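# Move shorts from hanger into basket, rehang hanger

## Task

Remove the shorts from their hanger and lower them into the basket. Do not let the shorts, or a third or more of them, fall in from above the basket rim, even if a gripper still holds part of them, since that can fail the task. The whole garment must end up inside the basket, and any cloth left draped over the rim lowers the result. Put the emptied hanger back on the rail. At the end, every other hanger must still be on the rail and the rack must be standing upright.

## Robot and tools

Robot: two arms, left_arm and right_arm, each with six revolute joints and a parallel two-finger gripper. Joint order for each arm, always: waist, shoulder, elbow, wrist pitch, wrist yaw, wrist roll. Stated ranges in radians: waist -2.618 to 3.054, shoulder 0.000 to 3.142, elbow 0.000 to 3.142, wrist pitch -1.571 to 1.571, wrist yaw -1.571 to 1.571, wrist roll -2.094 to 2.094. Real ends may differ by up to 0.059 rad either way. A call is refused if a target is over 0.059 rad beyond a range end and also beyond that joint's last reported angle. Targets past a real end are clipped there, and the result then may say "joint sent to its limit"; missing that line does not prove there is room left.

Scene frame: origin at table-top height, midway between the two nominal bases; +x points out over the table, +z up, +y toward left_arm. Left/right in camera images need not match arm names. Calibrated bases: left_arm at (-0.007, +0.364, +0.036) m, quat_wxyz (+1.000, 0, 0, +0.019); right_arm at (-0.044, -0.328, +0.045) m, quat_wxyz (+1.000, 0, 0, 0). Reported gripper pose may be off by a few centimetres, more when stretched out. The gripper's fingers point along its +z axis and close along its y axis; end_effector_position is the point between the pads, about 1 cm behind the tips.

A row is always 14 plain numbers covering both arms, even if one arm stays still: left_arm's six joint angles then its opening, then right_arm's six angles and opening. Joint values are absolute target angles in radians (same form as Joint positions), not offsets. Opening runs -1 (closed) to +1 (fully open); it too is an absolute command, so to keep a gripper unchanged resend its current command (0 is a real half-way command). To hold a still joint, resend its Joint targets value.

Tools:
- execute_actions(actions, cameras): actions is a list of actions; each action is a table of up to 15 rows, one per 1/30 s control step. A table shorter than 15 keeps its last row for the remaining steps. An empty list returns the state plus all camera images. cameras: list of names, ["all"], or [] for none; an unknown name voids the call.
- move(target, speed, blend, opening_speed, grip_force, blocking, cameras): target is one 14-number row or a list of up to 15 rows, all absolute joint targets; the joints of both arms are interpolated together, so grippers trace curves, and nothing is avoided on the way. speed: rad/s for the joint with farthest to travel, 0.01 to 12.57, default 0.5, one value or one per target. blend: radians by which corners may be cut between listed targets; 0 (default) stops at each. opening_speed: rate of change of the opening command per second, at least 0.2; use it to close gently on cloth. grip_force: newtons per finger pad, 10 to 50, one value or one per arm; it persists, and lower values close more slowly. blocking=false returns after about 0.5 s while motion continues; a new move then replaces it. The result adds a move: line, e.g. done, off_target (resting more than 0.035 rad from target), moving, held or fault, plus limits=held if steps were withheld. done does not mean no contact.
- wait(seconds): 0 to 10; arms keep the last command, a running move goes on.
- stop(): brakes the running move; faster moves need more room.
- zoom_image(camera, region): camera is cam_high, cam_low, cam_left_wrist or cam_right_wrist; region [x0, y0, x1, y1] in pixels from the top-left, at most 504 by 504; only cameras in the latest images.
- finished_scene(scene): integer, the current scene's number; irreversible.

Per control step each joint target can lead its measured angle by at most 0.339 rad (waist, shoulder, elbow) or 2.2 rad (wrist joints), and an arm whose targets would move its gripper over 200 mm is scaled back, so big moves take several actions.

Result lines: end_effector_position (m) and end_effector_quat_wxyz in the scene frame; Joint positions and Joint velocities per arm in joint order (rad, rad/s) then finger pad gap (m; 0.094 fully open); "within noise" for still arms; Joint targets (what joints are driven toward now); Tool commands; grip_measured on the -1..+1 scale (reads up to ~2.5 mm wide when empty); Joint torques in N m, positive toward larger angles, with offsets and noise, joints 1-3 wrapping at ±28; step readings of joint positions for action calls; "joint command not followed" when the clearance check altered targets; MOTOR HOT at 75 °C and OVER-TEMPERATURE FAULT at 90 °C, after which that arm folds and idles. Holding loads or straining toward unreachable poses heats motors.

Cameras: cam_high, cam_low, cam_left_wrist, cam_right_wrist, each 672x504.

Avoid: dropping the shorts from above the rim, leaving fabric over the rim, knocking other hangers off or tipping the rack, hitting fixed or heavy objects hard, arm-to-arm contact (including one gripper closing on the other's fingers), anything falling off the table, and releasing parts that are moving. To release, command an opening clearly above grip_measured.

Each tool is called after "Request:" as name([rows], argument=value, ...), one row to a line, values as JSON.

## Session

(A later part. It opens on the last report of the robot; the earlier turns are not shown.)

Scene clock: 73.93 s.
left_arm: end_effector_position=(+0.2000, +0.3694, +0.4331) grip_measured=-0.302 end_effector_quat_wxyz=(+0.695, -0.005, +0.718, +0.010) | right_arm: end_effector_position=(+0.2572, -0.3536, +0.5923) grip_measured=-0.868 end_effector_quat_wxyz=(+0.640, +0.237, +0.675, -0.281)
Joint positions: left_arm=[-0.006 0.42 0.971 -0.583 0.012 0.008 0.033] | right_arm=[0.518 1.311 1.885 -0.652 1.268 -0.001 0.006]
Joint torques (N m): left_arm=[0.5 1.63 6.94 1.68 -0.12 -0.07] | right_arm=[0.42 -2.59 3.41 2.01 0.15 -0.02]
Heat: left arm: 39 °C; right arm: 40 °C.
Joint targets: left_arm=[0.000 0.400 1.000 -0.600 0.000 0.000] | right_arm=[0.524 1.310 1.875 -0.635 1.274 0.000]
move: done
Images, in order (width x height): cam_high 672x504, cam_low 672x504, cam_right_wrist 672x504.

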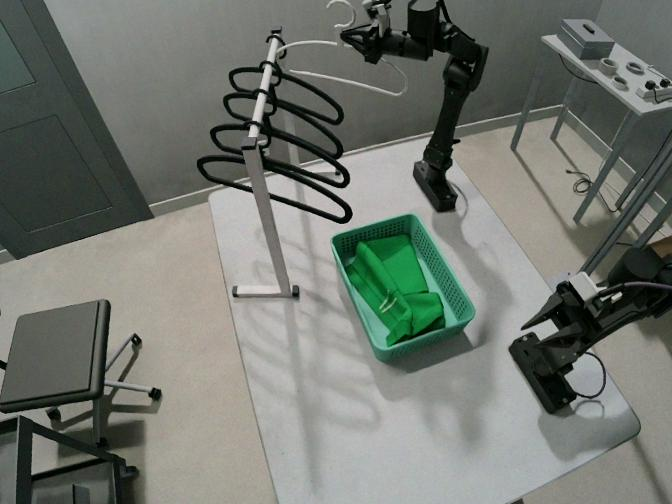

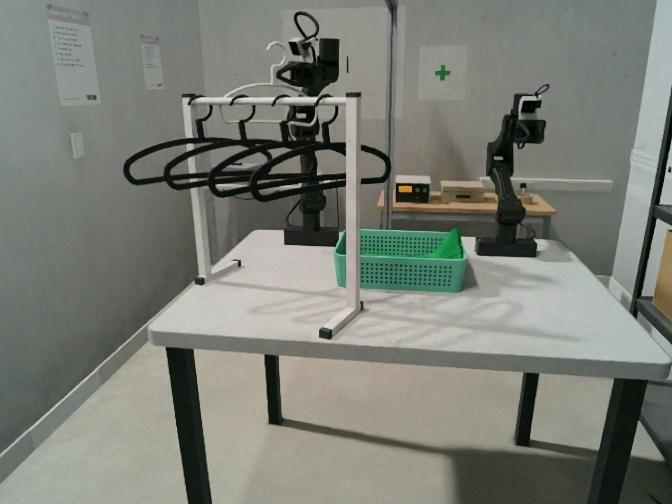

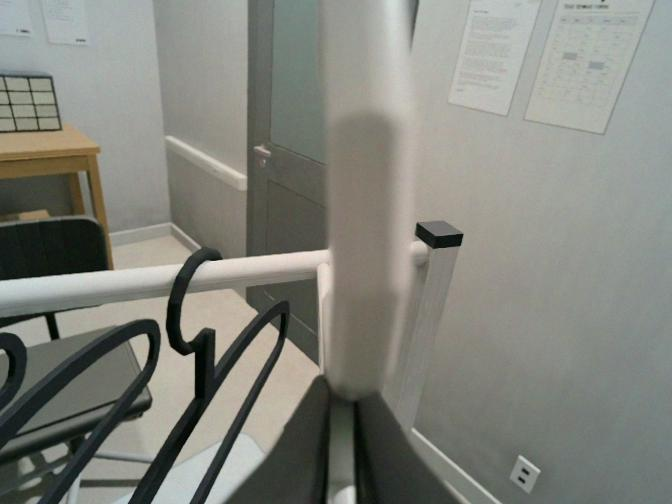

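Request:
move([
  [0,0.4,1.0,-0.6,0,0,-0.3,0.622,1.121,1.404,-0.354,1.372,0,-1],
  [0,0.4,1.0,-0.6,0,0,-0.3,0.162,1.283,1.524,-0.306,0.912,0,-1],
], speed=0.4, cameras=["cam_high","cam_low","cam_right_wrist"])

Request:
zoom_image(camera="cam_high", region=[180, 0, 430, 240])

Request:
zoom_image(camera="cam_low", region=[120, 50, 400, 240])

Scene clock: 78.10 s.
left_arm: end_effector_position=(+0.2000, +0.3694, +0.4331) grip_measured=-0.302 end_effector_quat_wxyz=(+0.695, -0.005, +0.718, +0.010) | right_arm: end_effector_position=(+0.3232, -0.4112, +0.5073) grip_measured=-0.868 end_effector_quat_wxyz=(+0.623, +0.239, +0.690, -0.280)
Joint positions: left_arm=[-0.006 0.42 0.971 -0.583 0.012 0.008 0.033] | right_arm=[0.166 1.276 1.492 -0.326 0.918 -0.001 0.006]
Joint torques (N m): left_arm=[0.51 1.63 6.93 1.68 -0.13 -0.07] | right_arm=[-0.35 -3.03 7.68 2.3 0 0.01]
Heat: left arm: 39 °C; right arm: 40 °C.
Joint targets: left_arm=[0.000 0.400 1.000 -0.600 0.000 0.000] | right_arm=[0.162 1.283 1.524 -0.306 0.912 0.000]
move: done
Images, in order (width x height): cam_high 672x504, cam_low 672x504, cam_right_wrist 672x504.

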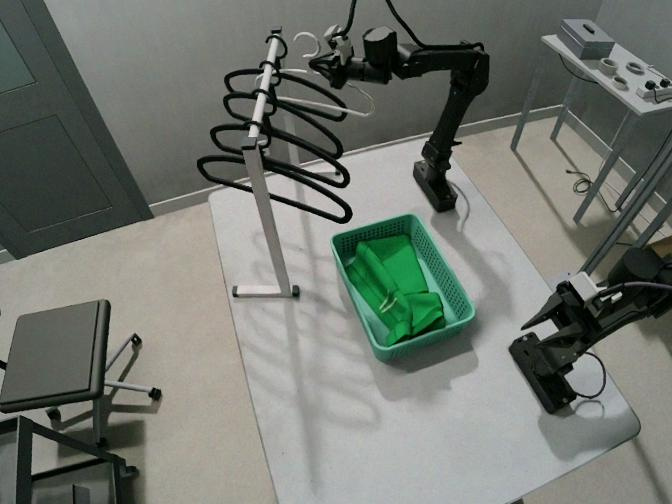

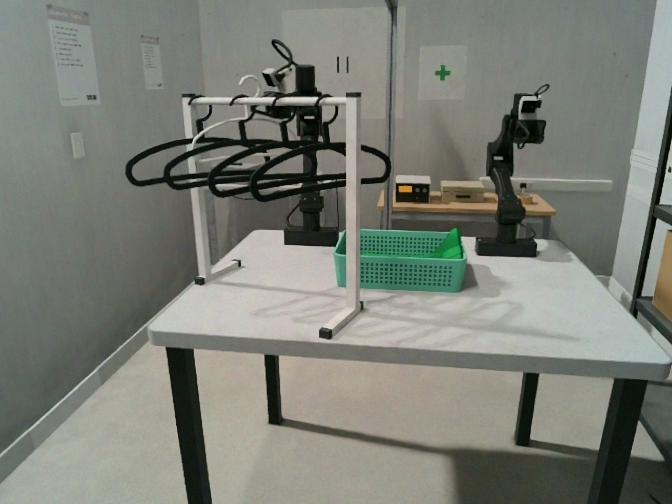

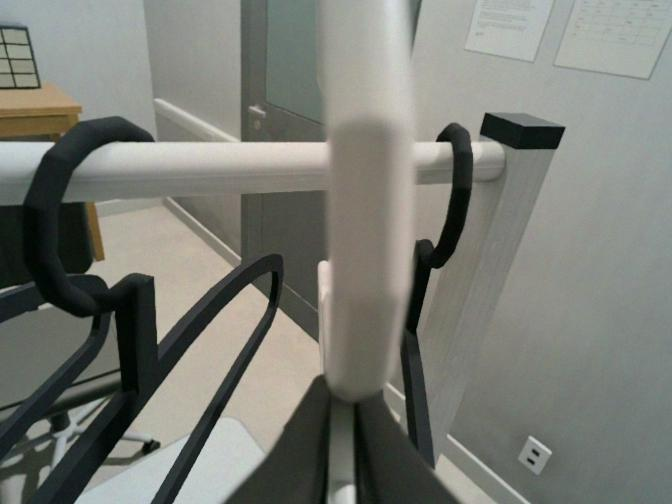

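Scaled by 2.016.

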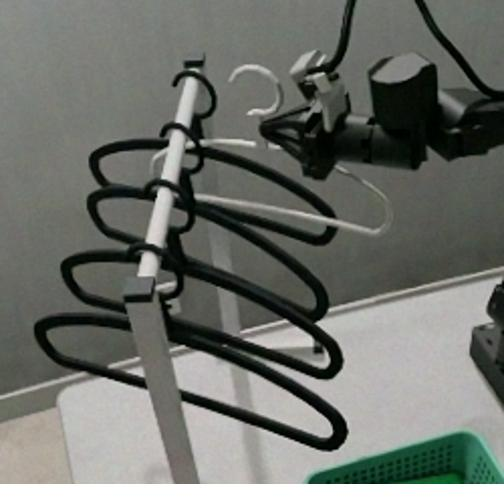

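Scaled by 1.800.

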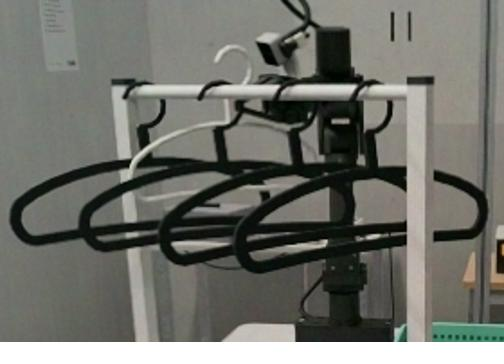

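Request:
move(target=[0,0.4,1.0,-0.6,0,0,-0.3,-0.098,1.53,1.74,-0.27,0.652,0,-1], speed=0.3, cameras=["cam_high","cam_low","cam_right_wrist"])

Request:
zoom_image(camera="cam_high", region=[180, 0, 430, 240])

Request:
zoom_image(camera="cam_low", region=[120, 50, 400, 240])

Scene clock: 79.57 s.
left_arm: end_effector_position=(+0.2000, +0.3694, +0.4331) grip_measured=-0.302 end_effector_quat_wxyz=(+0.695, -0.005, +0.718, +0.010) | right_arm: end_effector_position=(+0.3846, -0.4788, +0.5152) grip_measured=-0.868 end_effector_quat_wxyz=(+0.623, +0.254, +0.687, -0.275)
Joint positions: left_arm=[-0.006 0.42 0.971 -0.583 0.012 0.008 0.033] | right_arm=[-0.088 1.505 1.71 -0.3 0.68 -0.001 0.006]
Joint torques (N m): left_arm=[0.5 1.63 6.93 1.68 -0.12 -0.07] | right_arm=[-0.98 -3.99 7.84 2.52 -0.23 -0.04]
Heat: left arm: 39 °C; right arm: 40 °C.
Joint targets: left_arm=[0.000 0.400 1.000 -0.600 0.000 0.000] | right_arm=[-0.098 1.530 1.740 -0.270 0.652 0.000]
move: done
Images, in order (width x height): cam_high 672x504, cam_low 672x504, cam_right_wrist 672x504.

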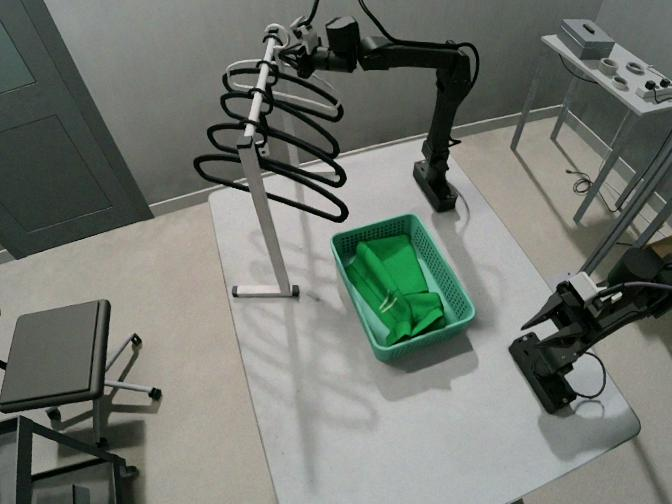

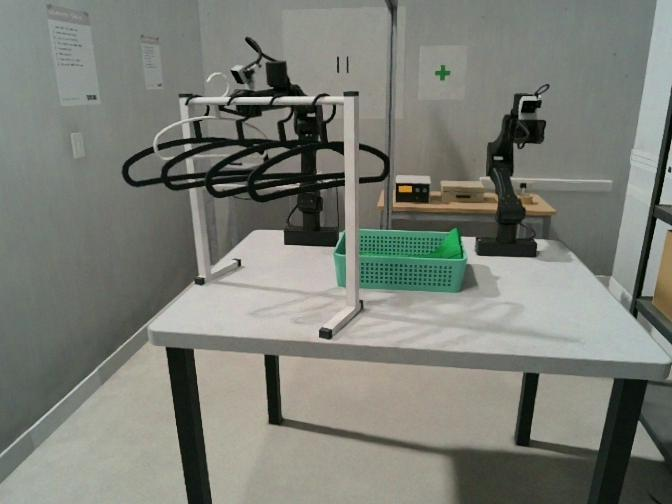

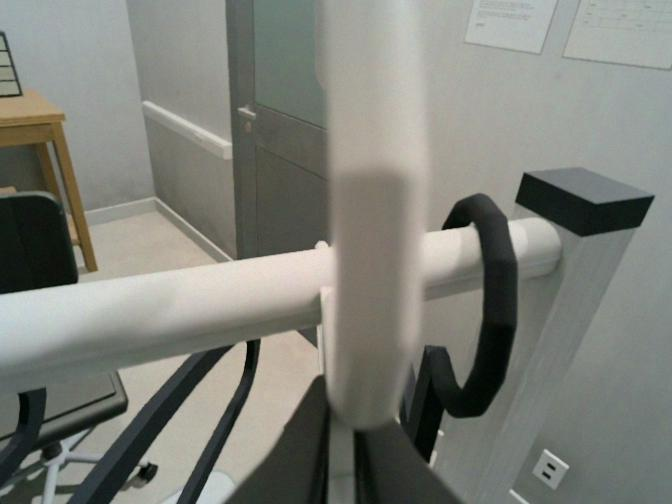

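Scaled by 2.016.

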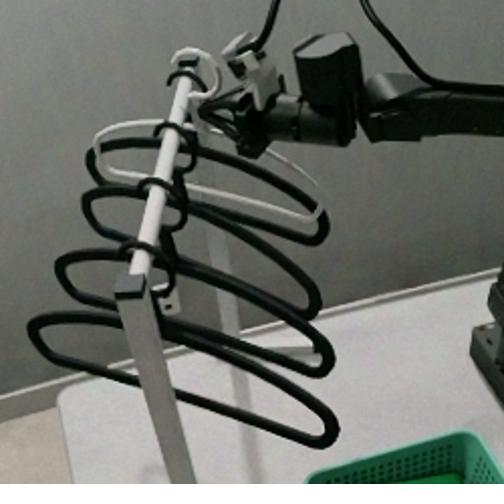

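Scaled by 1.800.

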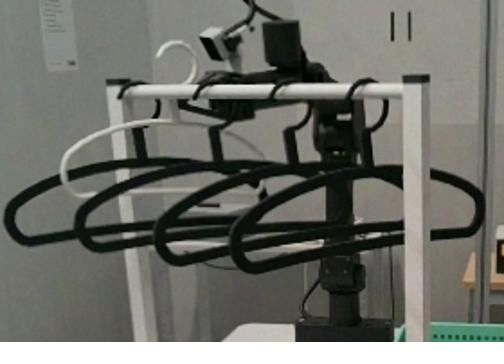

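Request:
move([
  [0,0.4,1.0,-0.6,0,0,-0.3,-0.079,1.434,1.593,-0.219,0.671,0,-1],
  [0,0.4,1.0,-0.6,0,0,-0.3,-0.079,1.394,1.43,-0.083,0.671,0,-1],
], speed=0.2, blend=[0.02,0], cameras=["cam_high","cam_low","cam_right_wrist"])

Request:
zoom_image(camera="cam_high", region=[180, 0, 430, 240])

Request:
zoom_image(camera="cam_low", region=[120, 50, 400, 240])

Scene clock: 82.07 s.
left_arm: end_effector_position=(+0.2000, +0.3694, +0.4331) grip_measured=-0.302 end_effector_quat_wxyz=(+0.695, -0.005, +0.718, +0.010) | right_arm: end_effector_position=(+0.3816, -0.4745, +0.4726) grip_measured=-0.868 end_effector_quat_wxyz=(+0.629, +0.251, +0.685, -0.269)
Joint positions: left_arm=[-0.006 0.42 0.971 -0.583 0.012 0.008 0.033] | right_arm=[-0.08 1.425 1.447 -0.105 0.674 -0.001 0.006]
Joint torques (N m): left_arm=[0.5 1.63 6.93 1.68 -0.12 -0.07] | right_arm=[0.2 -8.05 4.77 2.4 0.02 0.02]
Heat: left arm: 39 °C; right arm: 40 °C.
Joint targets: left_arm=[0.000 0.400 1.000 -0.600 0.000 0.000] | right_arm=[-0.079 1.394 1.430 -0.083 0.671 0.000]
move: done
Images, in order (width x height): cam_high 672x504, cam_low 672x504, cam_right_wrist 672x504.

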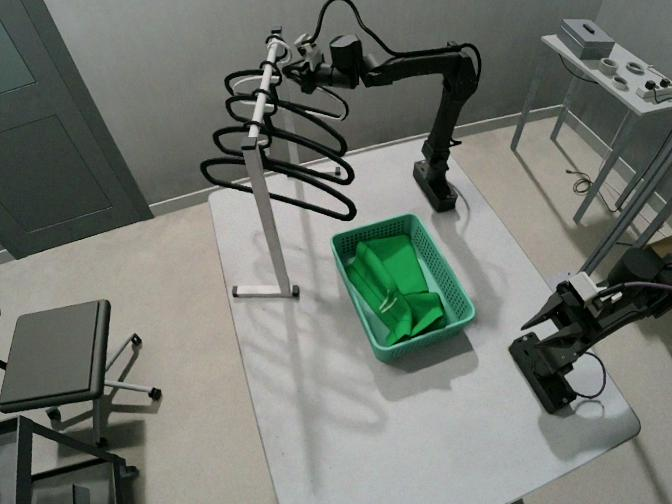

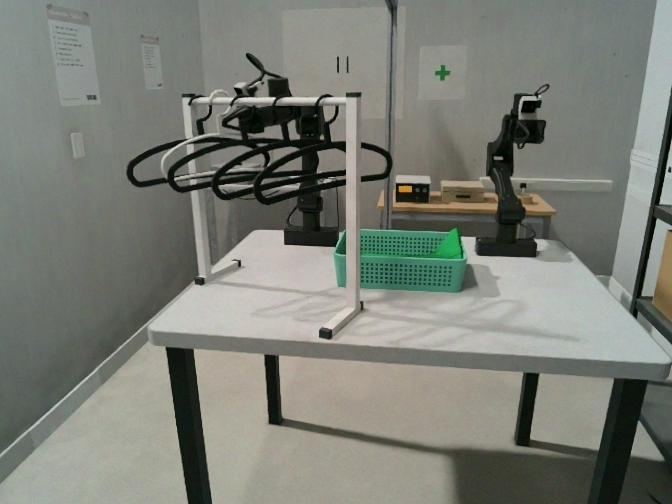

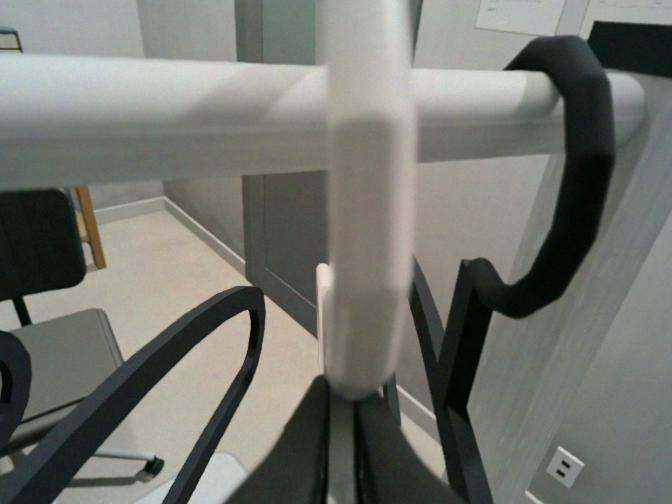

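Scaled by 2.016.

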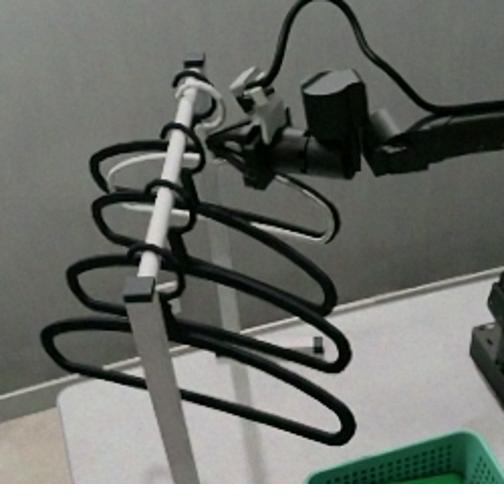

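Scaled by 1.800.

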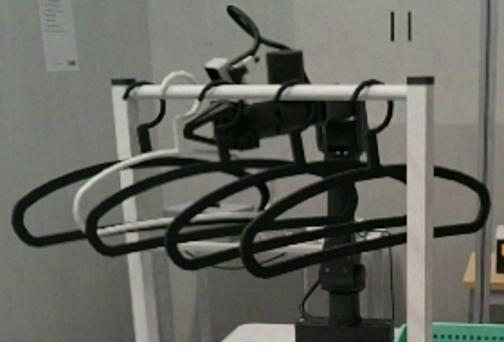

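Request:
zoom_image(camera="cam_low", region=[180, 75, 260, 145])

Request:
zoom_image(camera="cam_high", region=[250, 15, 320, 75])

Scaled by 6.300.

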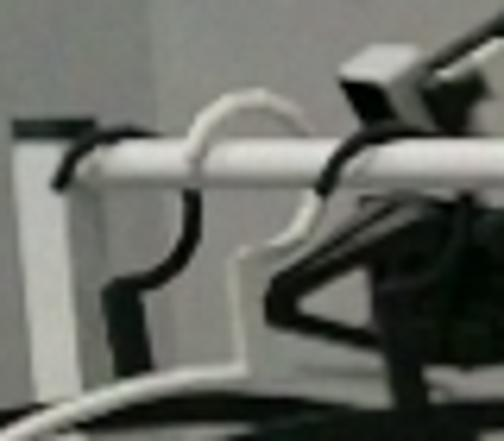

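Scaled by 7.200.

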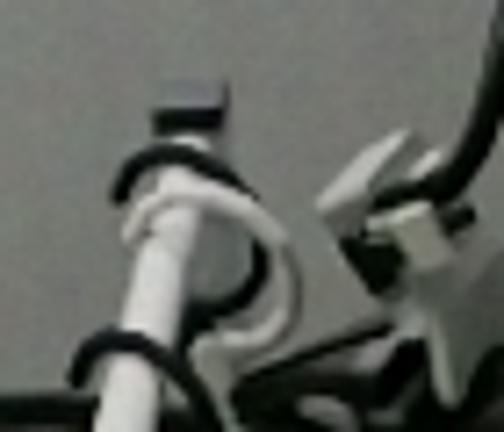

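Request:
move([
  [0,0.4,1.0,-0.6,0,0,-0.3,-0.094,1.4665,1.518,-0.11,0.656,0,-1],
  [0,0.4,1.0,-0.6,0,0,-0.3,-0.094,1.444,1.39,-0.005,0.656,0,-1],
], speed=0.2, cameras=["cam_high","cam_low","cam_right_wrist"])

Request:
zoom_image(camera="cam_low", region=[180, 75, 260, 145])

Request:
zoom_image(camera="cam_high", region=[250, 15, 320, 75])

Scene clock: 84.57 s.
left_arm: end_effector_position=(+0.2000, +0.3694, +0.4331) grip_measured=-0.302 end_effector_quat_wxyz=(+0.695, -0.005, +0.718, +0.010) | right_arm: end_effector_position=(+0.3933, -0.4771, +0.4614) grip_measured=-0.868 end_effector_quat_wxyz=(+0.636, +0.252, +0.679, -0.265)
Joint positions: left_arm=[-0.006 0.42 0.971 -0.583 0.012 0.008 0.033] | right_arm=[-0.088 1.453 1.409 -0.019 0.662 -0.001 0.006]
Joint torques (N m): left_arm=[0.5 1.62 6.93 1.68 -0.13 -0.07] | right_arm=[-0.54 -6.71 4.72 2.32 -0.03 -0.01]
Heat: left arm: 39 °C; right arm: 40 °C.
Joint targets: left_arm=[0.000 0.400 1.000 -0.600 0.000 0.000] | right_arm=[-0.094 1.444 1.390 -0.005 0.656 0.000]
move: done
Images, in order (width x height): cam_high 672x504, cam_low 672x504, cam_right_wrist 672x504.

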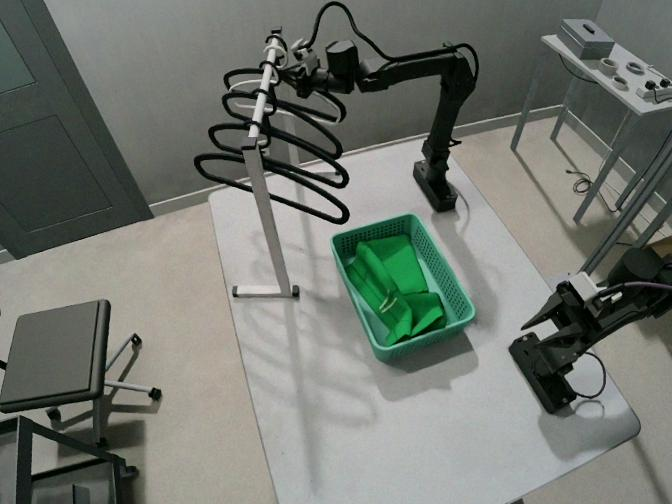

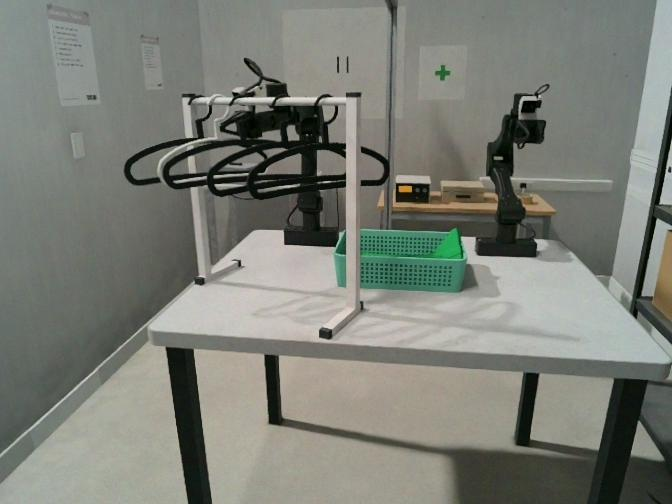

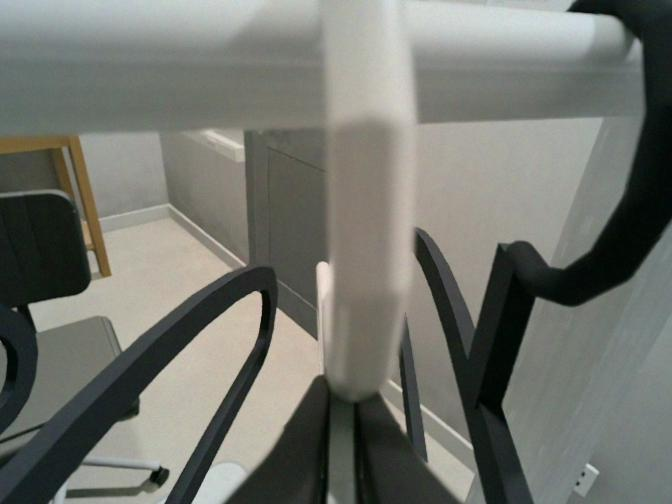

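Scaled by 6.300.

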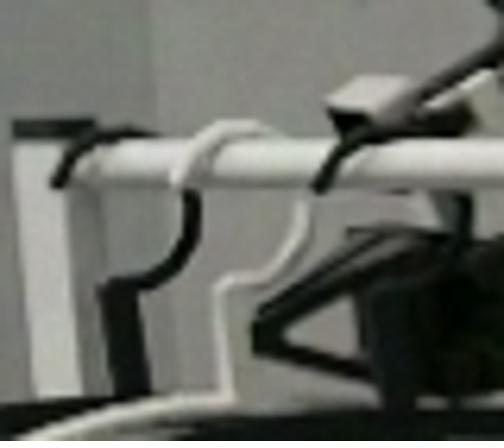

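Scaled by 7.200.

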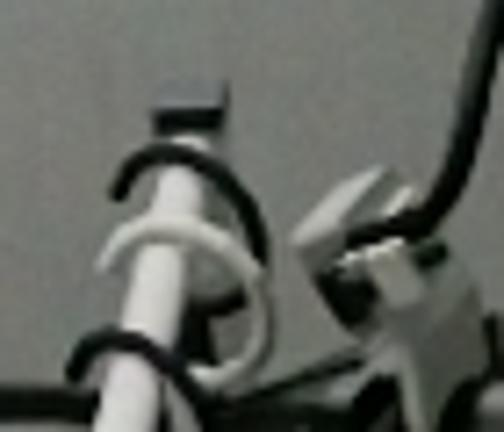

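Request:
move(target=[0,0.4,1.0,-0.6,0,0,-0.3,-0.094,1.444,1.39,-0.005,0.656,0,-0.05], opening_speed=0.8, cameras=["cam_high","cam_low","cam_right_wrist"])

Request:
zoom_image(camera="cam_low", region=[180, 75, 260, 145])

Scene clock: 86.20 s.
left_arm: end_effector_position=(+0.2000, +0.3694, +0.4331) grip_measured=-0.302 end_effector_quat_wxyz=(+0.695, -0.005, +0.718, +0.010) | right_arm: end_effector_position=(+0.3935, -0.4770, +0.4632) grip_measured=-0.052 end_effector_quat_wxyz=(+0.639, +0.253, +0.676, -0.264)
Joint positions: left_arm=[-0.006 0.42 0.971 -0.583 0.012 0.008 0.033] | right_arm=[-0.088 1.453 1.409 -0.01 0.661 -0.001 0.045]
Joint torques (N m): left_arm=[0.5 1.63 6.93 1.68 -0.13 -0.06] | right_arm=[-0.46 -6.76 4.57 2.21 -0.03 0]
Heat: left arm: 39 °C; right arm: 40 °C.
Joint targets: left_arm=[0.000 0.400 1.000 -0.600 0.000 0.000] | right_arm=[-0.094 1.444 1.390 -0.005 0.656 0.000]
move: done
Images, in order (width x height): cam_high 672x504, cam_low 672x504, cam_right_wrist 672x504.

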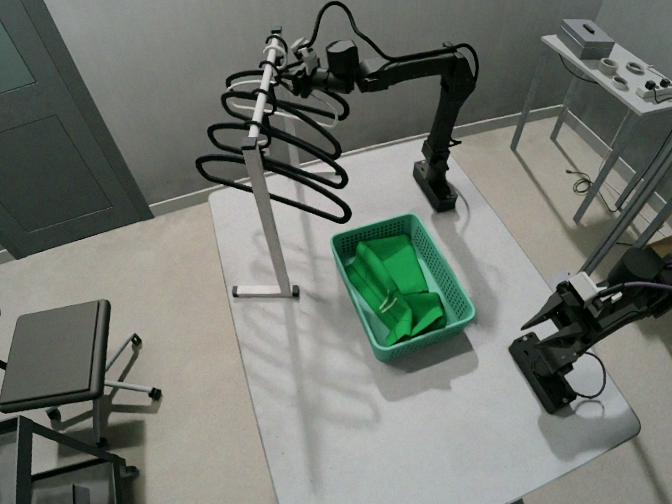

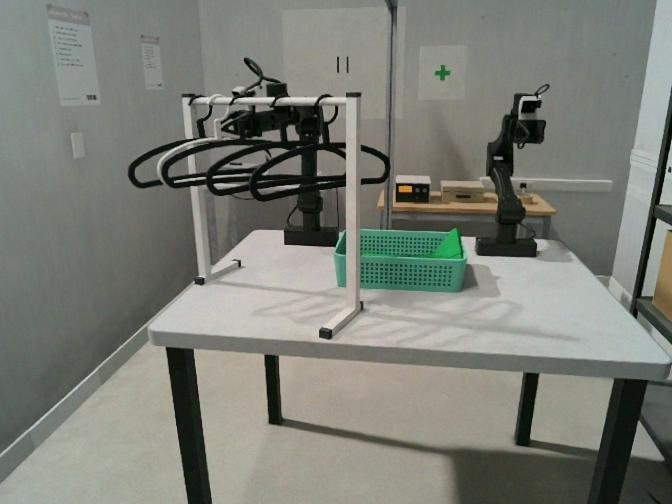

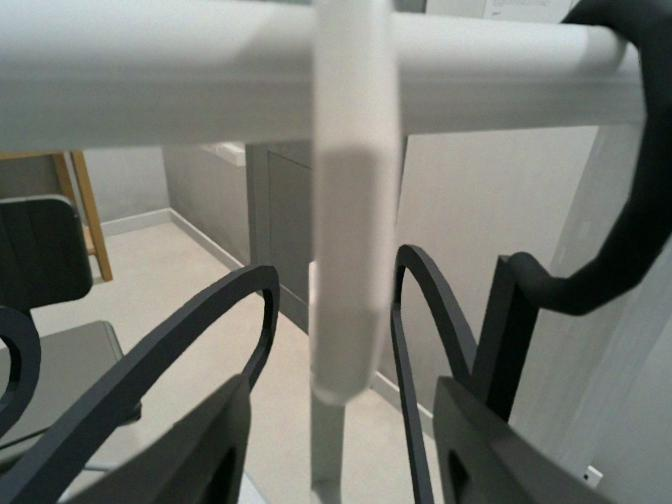

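Scaled by 6.300.

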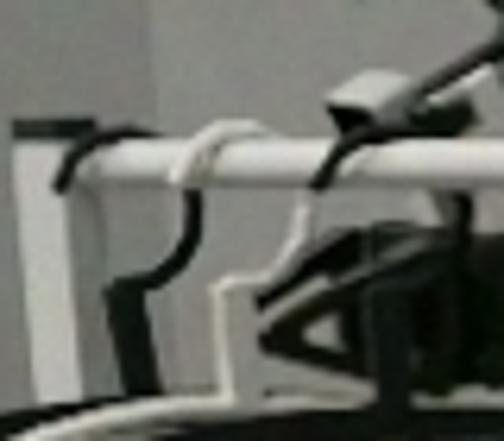

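Request:
move([
  [0,0.4,1.0,-0.6,0,0,-0.3,0.162,1.227,1.325,-0.16,0.912,0,-0.05],
  [0,0.4,1.0,-0.6,0,0,-0.3,0.622,1.121,1.404,-0.354,1.372,0,-0.05],
  [0,0.4,1.0,-0.6,0,0,-0.3,0.622,0.6,1.2,-0.6,1.2,0,-0.05],
], speed=0.35, blend=[0.05,0.1,0], cameras=["cam_high","cam_low"])

Request:
zoom_image(camera="cam_low", region=[120, 75, 400, 295])

Scene clock: 90.60 s.
left_arm: end_effector_position=(+0.2000, +0.3694, +0.4331) grip_measured=-0.302 end_effector_quat_wxyz=(+0.695, -0.005, +0.718, +0.010) | right_arm: end_effector_position=(+0.1385, -0.4046, +0.5090) grip_measured=-0.052 end_effector_quat_wxyz=(+0.684, +0.217, +0.668, -0.196)
Joint positions: left_arm=[-0.006 0.42 0.971 -0.583 0.012 0.008 0.033] | right_arm=[0.616 0.611 1.218 -0.569 1.21 -0.001 0.045]
Joint torques (N m): left_arm=[0.5 1.62 6.93 1.68 -0.13 -0.07] | right_arm=[0.31 2.39 2.84 1.39 -0.12 -0.05]
Heat: left arm: 39 °C; right arm: 40 °C.
Joint targets: left_arm=[0.000 0.400 1.000 -0.600 0.000 0.000] | right_arm=[0.622 0.600 1.200 -0.600 1.200 0.000]
move: done
Images, in order (width x height): cam_high 672x504, cam_low 672x504.

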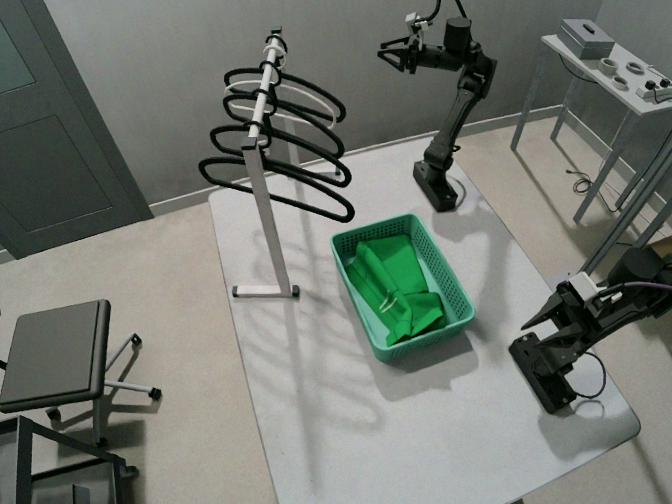

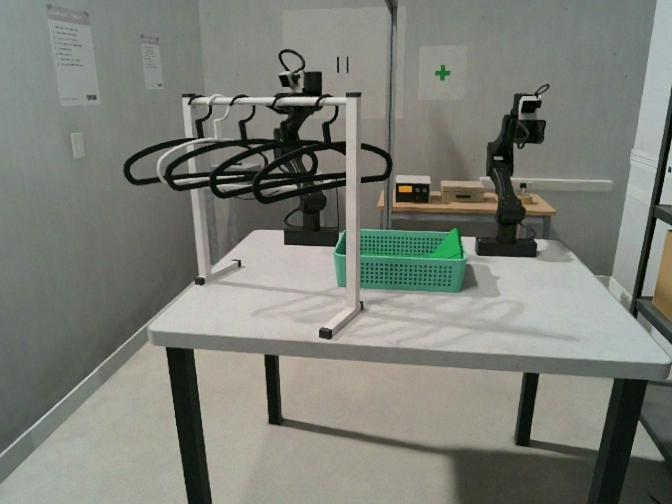

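Scaled by 1.800.

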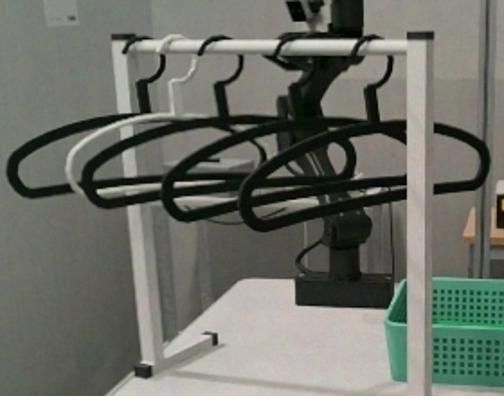

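Request:
finished_scene(scene=1)

The scene is finished: the task was done.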